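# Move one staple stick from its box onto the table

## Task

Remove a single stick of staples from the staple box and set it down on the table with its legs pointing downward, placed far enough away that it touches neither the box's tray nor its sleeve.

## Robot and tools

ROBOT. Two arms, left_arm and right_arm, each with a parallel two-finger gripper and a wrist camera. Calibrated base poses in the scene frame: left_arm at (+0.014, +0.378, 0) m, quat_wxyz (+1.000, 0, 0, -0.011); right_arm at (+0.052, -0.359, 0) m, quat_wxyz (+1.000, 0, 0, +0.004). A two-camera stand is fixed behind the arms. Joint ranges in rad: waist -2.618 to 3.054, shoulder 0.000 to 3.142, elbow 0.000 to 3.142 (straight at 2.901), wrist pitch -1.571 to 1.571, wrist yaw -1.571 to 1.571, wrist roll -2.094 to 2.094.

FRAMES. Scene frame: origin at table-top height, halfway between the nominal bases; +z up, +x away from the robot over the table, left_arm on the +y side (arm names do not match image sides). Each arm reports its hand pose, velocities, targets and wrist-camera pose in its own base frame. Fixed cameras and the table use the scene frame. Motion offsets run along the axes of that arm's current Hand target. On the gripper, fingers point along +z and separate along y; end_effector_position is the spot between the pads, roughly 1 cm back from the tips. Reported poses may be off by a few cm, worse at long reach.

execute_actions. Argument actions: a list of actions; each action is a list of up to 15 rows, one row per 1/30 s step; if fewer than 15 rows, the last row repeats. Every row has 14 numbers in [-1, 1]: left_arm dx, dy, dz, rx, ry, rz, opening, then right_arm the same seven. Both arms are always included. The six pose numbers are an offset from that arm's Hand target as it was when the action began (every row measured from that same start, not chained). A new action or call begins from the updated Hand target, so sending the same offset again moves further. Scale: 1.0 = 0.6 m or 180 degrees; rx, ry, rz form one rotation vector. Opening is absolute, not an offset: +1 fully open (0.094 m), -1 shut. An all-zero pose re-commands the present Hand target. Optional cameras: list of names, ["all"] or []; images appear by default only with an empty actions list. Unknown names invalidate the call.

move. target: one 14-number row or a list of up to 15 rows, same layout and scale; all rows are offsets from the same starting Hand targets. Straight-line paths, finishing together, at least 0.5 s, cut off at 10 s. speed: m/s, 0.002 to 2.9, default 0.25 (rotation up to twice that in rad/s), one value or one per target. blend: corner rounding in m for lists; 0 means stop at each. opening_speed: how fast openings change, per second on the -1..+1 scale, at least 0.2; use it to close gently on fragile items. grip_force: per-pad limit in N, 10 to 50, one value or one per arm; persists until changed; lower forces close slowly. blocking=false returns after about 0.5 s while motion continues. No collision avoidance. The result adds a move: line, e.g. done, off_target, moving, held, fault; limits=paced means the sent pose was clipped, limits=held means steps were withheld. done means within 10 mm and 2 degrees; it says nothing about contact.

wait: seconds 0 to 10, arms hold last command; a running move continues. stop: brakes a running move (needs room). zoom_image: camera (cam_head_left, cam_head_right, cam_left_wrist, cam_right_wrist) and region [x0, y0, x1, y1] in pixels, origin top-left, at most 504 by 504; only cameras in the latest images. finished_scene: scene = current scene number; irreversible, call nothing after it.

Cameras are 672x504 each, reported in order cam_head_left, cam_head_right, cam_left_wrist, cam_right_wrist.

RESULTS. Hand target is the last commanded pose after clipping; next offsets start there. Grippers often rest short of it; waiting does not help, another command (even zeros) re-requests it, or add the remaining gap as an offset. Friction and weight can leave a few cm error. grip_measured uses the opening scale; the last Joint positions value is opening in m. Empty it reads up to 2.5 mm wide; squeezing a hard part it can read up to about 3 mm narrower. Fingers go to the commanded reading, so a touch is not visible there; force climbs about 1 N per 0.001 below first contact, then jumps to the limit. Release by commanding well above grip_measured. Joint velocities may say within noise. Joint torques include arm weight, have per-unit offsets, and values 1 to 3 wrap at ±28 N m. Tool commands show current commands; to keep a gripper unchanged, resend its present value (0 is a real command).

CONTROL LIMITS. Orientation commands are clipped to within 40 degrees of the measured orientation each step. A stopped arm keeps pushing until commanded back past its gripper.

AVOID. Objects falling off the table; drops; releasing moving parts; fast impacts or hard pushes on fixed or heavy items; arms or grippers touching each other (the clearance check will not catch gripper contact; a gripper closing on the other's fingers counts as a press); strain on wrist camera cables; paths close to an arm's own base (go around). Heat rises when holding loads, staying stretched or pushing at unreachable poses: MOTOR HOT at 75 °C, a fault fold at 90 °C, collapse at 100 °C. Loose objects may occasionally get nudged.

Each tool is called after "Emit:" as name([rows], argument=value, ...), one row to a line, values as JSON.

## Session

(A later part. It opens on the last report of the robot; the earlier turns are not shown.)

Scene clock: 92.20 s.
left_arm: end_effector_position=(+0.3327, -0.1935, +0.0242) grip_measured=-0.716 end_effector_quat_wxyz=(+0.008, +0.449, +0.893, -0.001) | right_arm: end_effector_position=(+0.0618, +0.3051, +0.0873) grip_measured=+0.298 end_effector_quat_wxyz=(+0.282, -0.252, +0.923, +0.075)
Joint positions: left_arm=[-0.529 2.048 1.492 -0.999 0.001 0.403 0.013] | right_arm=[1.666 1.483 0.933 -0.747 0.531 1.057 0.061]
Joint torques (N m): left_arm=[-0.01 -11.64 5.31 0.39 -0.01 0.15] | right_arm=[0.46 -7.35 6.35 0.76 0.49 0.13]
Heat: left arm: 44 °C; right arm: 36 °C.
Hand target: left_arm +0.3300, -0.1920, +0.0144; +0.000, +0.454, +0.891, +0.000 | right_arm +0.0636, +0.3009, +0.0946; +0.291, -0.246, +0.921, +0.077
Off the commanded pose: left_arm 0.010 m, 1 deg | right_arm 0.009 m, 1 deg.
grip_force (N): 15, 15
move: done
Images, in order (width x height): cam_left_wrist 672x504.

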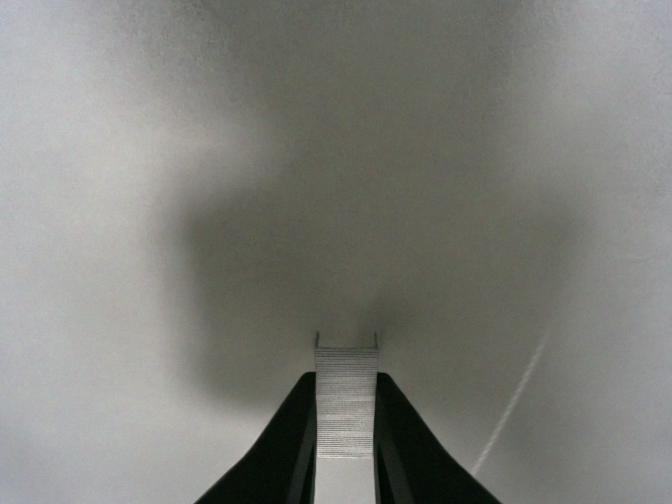

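Emit:
move(target=[0,0,0.0183,0,0,0,-0.8,0,0,0,0,0,0,0.3], speed=0.04, cameras=["cam_left_wrist"])

Scene clock: 93.30 s.
left_arm: end_effector_position=(+0.3341, -0.1943, +0.0185) grip_measured=-0.716 end_effector_quat_wxyz=(+0.015, +0.449, +0.893, -0.002) | right_arm: end_effector_position=(+0.0618, +0.3051, +0.0873) grip_measured=+0.298 end_effector_quat_wxyz=(+0.282, -0.252, +0.923, +0.075)
Joint positions: left_arm=[-0.529 2.048 1.468 -0.96 0.001 0.403 0.013] | right_arm=[1.666 1.483 0.933 -0.747 0.531 1.057 0.061]
Joint torques (N m): left_arm=[-0.28 -10.3 5.33 0.37 0.01 0.12] | right_arm=[0.47 -7.34 6.35 0.76 0.49 0.13]
Heat: left arm: 44 °C; right arm: 36 °C.
Hand target: left_arm +0.3300, -0.1919, +0.0034; +0.000, +0.454, +0.891, +0.000 | right_arm +0.0636, +0.3009, +0.0946; +0.291, -0.246, +0.921, +0.077
Off the commanded pose: left_arm 0.016 m, 2 deg | right_arm 0.009 m, 1 deg.
grip_force (N): 15, 15
move: off_target (left_arm)
Images, in order (width x height): cam_left_wrist 672x504.

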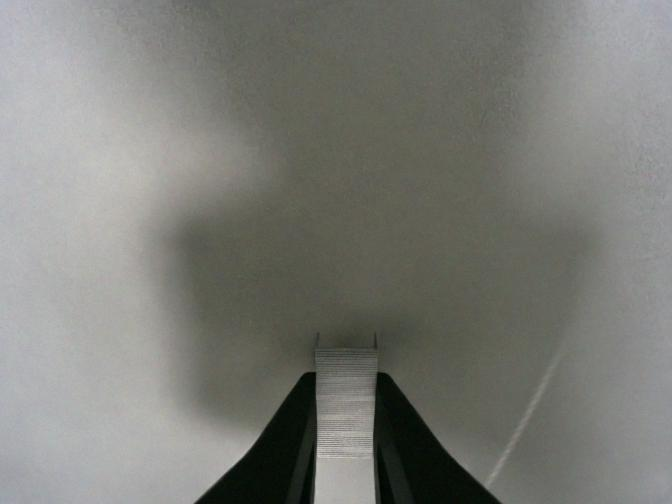

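Emit:
move(target=[0,0,0.0117,0,0,0,-0.8,0,0,0,0,0,0,0.3], speed=0.04)

Emit:
move(target=[0,0,0.0067,0,0,0,-0.8,0,0,0,0,0,0,0.3], speed=0.04, cameras=["cam_left_wrist"])

Scene clock: 94.37 s.
left_arm: end_effector_position=(+0.3350, -0.1948, +0.0151) grip_measured=-0.716 end_effector_quat_wxyz=(+0.020, +0.449, +0.893, -0.002) | right_arm: end_effector_position=(+0.0618, +0.3051, +0.0873) grip_measured=+0.298 end_effector_quat_wxyz=(+0.282, -0.252, +0.923, +0.075)
Joint positions: left_arm=[-0.529 2.048 1.453 -0.936 0.001 0.403 0.013] | right_arm=[1.666 1.483 0.933 -0.747 0.531 1.057 0.061]
Joint torques (N m): left_arm=[0.03 -9.4 5.27 0.45 -0.05 0.12] | right_arm=[0.49 -7.32 6.35 0.75 0.49 0.13]
Heat: left arm: 44 °C; right arm: 36 °C.
Hand target: left_arm +0.3299, -0.1919, -0.0037; +0.000, +0.455, +0.891, +0.000 | right_arm +0.0636, +0.3009, +0.0946; +0.291, -0.246, +0.921, +0.077
Off the commanded pose: left_arm 0.020 m, 2 deg | right_arm 0.009 m, 1 deg.
grip_force (N): 15, 15
move: off_target (left_arm)

Scene clock: 95.07 s.
left_arm: end_effector_position=(+0.3345, -0.1945, +0.0099) grip_measured=-0.716 end_effector_quat_wxyz=(+0.017, +0.449, +0.893, -0.002) | right_arm: end_effector_position=(+0.0618, +0.3051, +0.0873) grip_measured=+0.298 end_effector_quat_wxyz=(+0.282, -0.252, +0.923, +0.075)
Joint positions: left_arm=[-0.529 2.058 1.447 -0.926 0.001 0.403 0.013] | right_arm=[1.666 1.483 0.933 -0.747 0.531 1.057 0.061]
Joint torques (N m): left_arm=[-0.18 -9.81 5.26 0.42 0.03 0.08] | right_arm=[0.46 -7.31 6.35 0.76 0.49 0.13]
Heat: left arm: 43 °C; right arm: 36 °C.
Hand target: left_arm +0.3300, -0.1920, -0.0076; +0.000, +0.454, +0.891, +0.000 | right_arm +0.0636, +0.3009, +0.0946; +0.291, -0.246, +0.921, +0.077
Off the commanded pose: left_arm 0.018 m, 2 deg | right_arm 0.009 m, 1 deg.
grip_force (N): 15, 15
move: off_target (left_arm)
Images, in order (width x height): cam_left_wrist 672x504.

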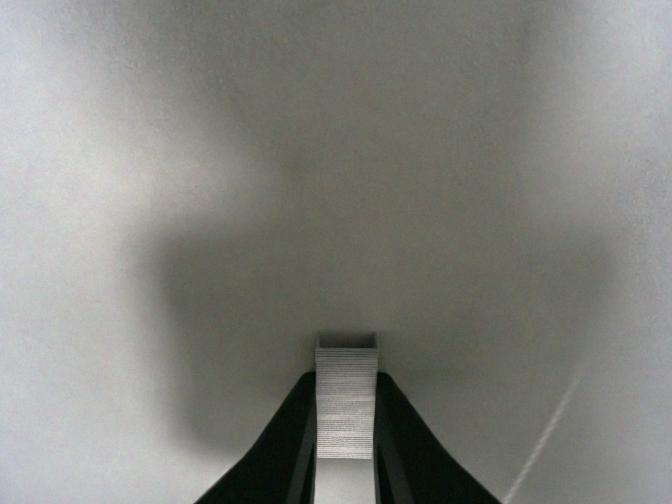

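Emit:
move(target=[0,0,0.005,0,0,0,-0.8,0,0,0,0,0,0,0.3], speed=0.04, cameras=["cam_left_wrist"])

Emit:
zoom_image(camera="cam_left_wrist", region=[250, 300, 450, 504])

Scene clock: 95.97 s.
left_arm: end_effector_position=(+0.3346, -0.1946, +0.0099) grip_measured=-0.716 end_effector_quat_wxyz=(+0.017, +0.449, +0.893, -0.002) | right_arm: end_effector_position=(+0.0618, +0.3051, +0.0873) grip_measured=+0.298 end_effector_quat_wxyz=(+0.282, -0.252, +0.923, +0.075)
Joint positions: left_arm=[-0.529 2.058 1.447 -0.925 0.001 0.403 0.013] | right_arm=[1.666 1.483 0.933 -0.747 0.531 1.057 0.061]
Joint torques (N m): left_arm=[-0.1 -9.29 4.66 0.53 0 0.18] | right_arm=[0.46 -7.31 6.35 0.75 0.49 0.13]
Heat: left arm: 43 °C; right arm: 36 °C.
Hand target: left_arm +0.3300, -0.1920, -0.0106; +0.000, +0.454, +0.891, +0.000 | right_arm +0.0636, +0.3009, +0.0946; +0.291, -0.246, +0.921, +0.077
Off the commanded pose: left_arm 0.021 m, 2 deg | right_arm 0.009 m, 1 deg.
grip_force (N): 15, 15
move: off_target (left_arm)
Images, in order (width x height): cam_left_wrist 672x504.

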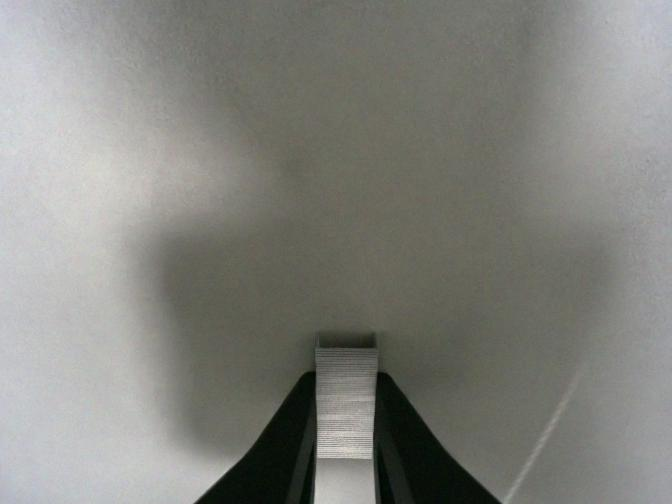

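Scaled by 2.471 from the camera's 672x504 image, which has a finer 960x720 frame.

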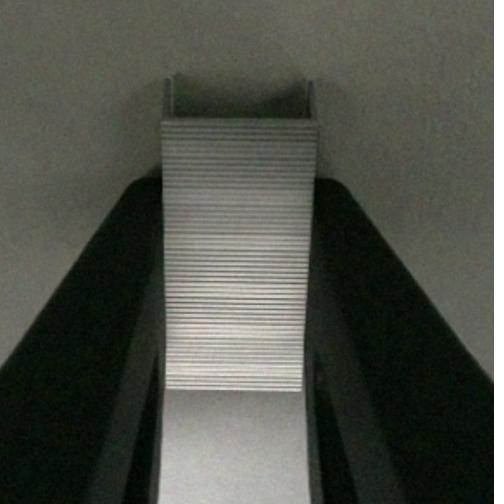

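Emit:
move([
  [0,0,-0.01,0,0,0,-0.8,0,0,0,0,0,0,0.3],
  [0,0,-0.01,0,0,0,-0.4,0,0,0,0,0,0,0.3],
], speed=0.04, opening_speed=0.25, cameras=["cam_left_wrist"])

Scene clock: 98.60 s.
left_arm: end_effector_position=(+0.3346, -0.1946, +0.0099) grip_measured=-0.402 end_effector_quat_wxyz=(+0.017, +0.450, +0.893, -0.002) | right_arm: end_effector_position=(+0.0618, +0.3051, +0.0873) grip_measured=+0.298 end_effector_quat_wxyz=(+0.282, -0.252, +0.923, +0.075)
Joint positions: left_arm=[-0.529 2.058 1.447 -0.925 0.001 0.404 0.028] | right_arm=[1.666 1.483 0.933 -0.747 0.531 1.057 0.061]
Joint torques (N m): left_arm=[-0.14 -10.03 5.6 0.27 0.02 0.15] | right_arm=[0.46 -7.34 6.37 0.75 0.49 0.14]
Heat: left arm: 43 °C; right arm: 36 °C.
Hand target: left_arm +0.3300, -0.1920, -0.0046; +0.000, +0.455, +0.891, +0.000 | right_arm +0.0636, +0.3009, +0.0946; +0.291, -0.246, +0.921, +0.077
Off the commanded pose: left_arm 0.015 m, 2 deg | right_arm 0.009 m, 1 deg.
grip_force (N): 15, 15
move: off_target (left_arm); target 2's new opening was sent with left_arm's hand 0.015 m and 2 deg from that target
Images, in order (width x height): cam_left_wrist 672x504.

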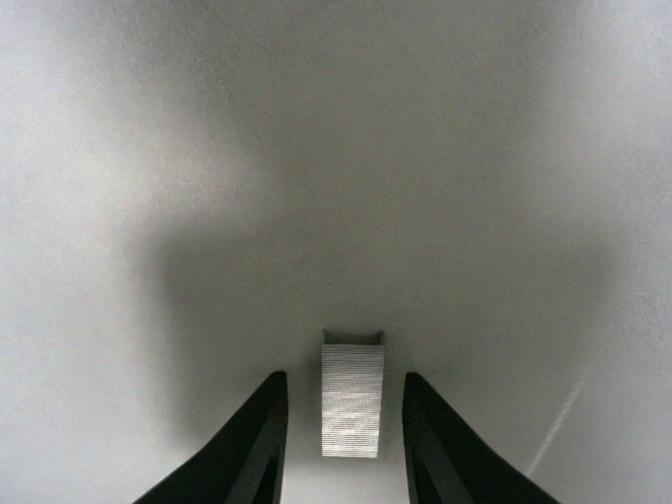

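Lift.

Emit:
move(target=[0,0,-0.18,0,0,0,-0.3,0,0,0,0,0,0,0.3], speed=0.12, cameras=["cam_left_wrist","cam_head_left"])

Scene clock: 100.40 s.
left_arm: end_effector_position=(+0.3269, -0.1901, +0.0858) grip_measured=-0.302 end_effector_quat_wxyz=(-0.020, +0.449, +0.893, +0.001) | right_arm: end_effector_position=(+0.0618, +0.3051, +0.0873) grip_measured=+0.298 end_effector_quat_wxyz=(+0.282, -0.252, +0.923, +0.075)
Joint positions: left_arm=[-0.529 2.029 1.713 -1.294 0.001 0.404 0.033] | right_arm=[1.666 1.483 0.933 -0.747 0.531 1.057 0.061]
Joint torques (N m): left_arm=[-0.09 -15.79 9.2 -0.11 0 0.11] | right_arm=[0.47 -7.34 6.34 0.76 0.49 0.13]
Heat: left arm: 43 °C; right arm: 36 °C.
Hand target: left_arm +0.3299, -0.1920, +0.1033; +0.000, +0.454, +0.891, +0.000 | right_arm +0.0636, +0.3009, +0.0946; +0.291, -0.246, +0.921, +0.077
Off the commanded pose: left_arm 0.018 m, 2 deg | right_arm 0.009 m, 1 deg.
grip_force (N): 15, 15
move: off_target (left_arm)
Images, in order (width x height): cam_head_left 672x504, cam_left_wrist 672x504.

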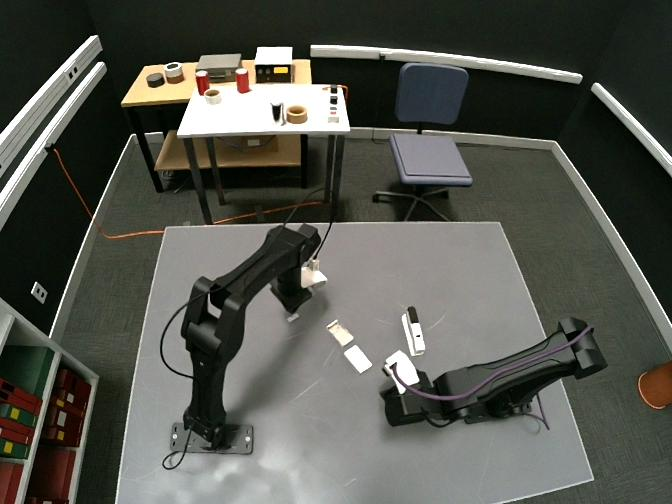

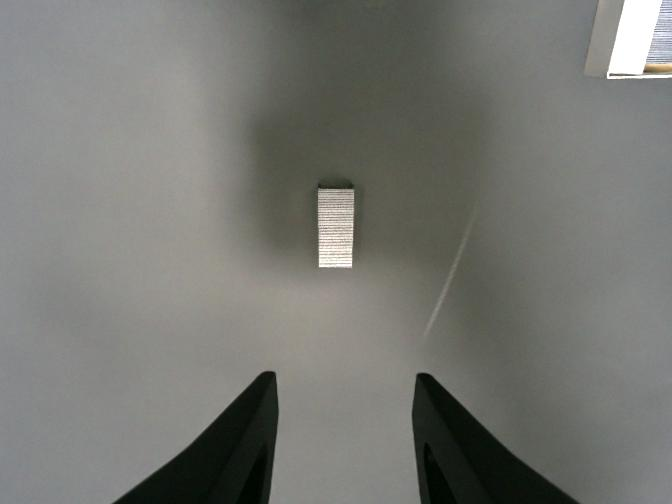

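Stick placed, legs down. Done.

Emit:
finished_scene(scene=1)

The scene is finished: the task was done.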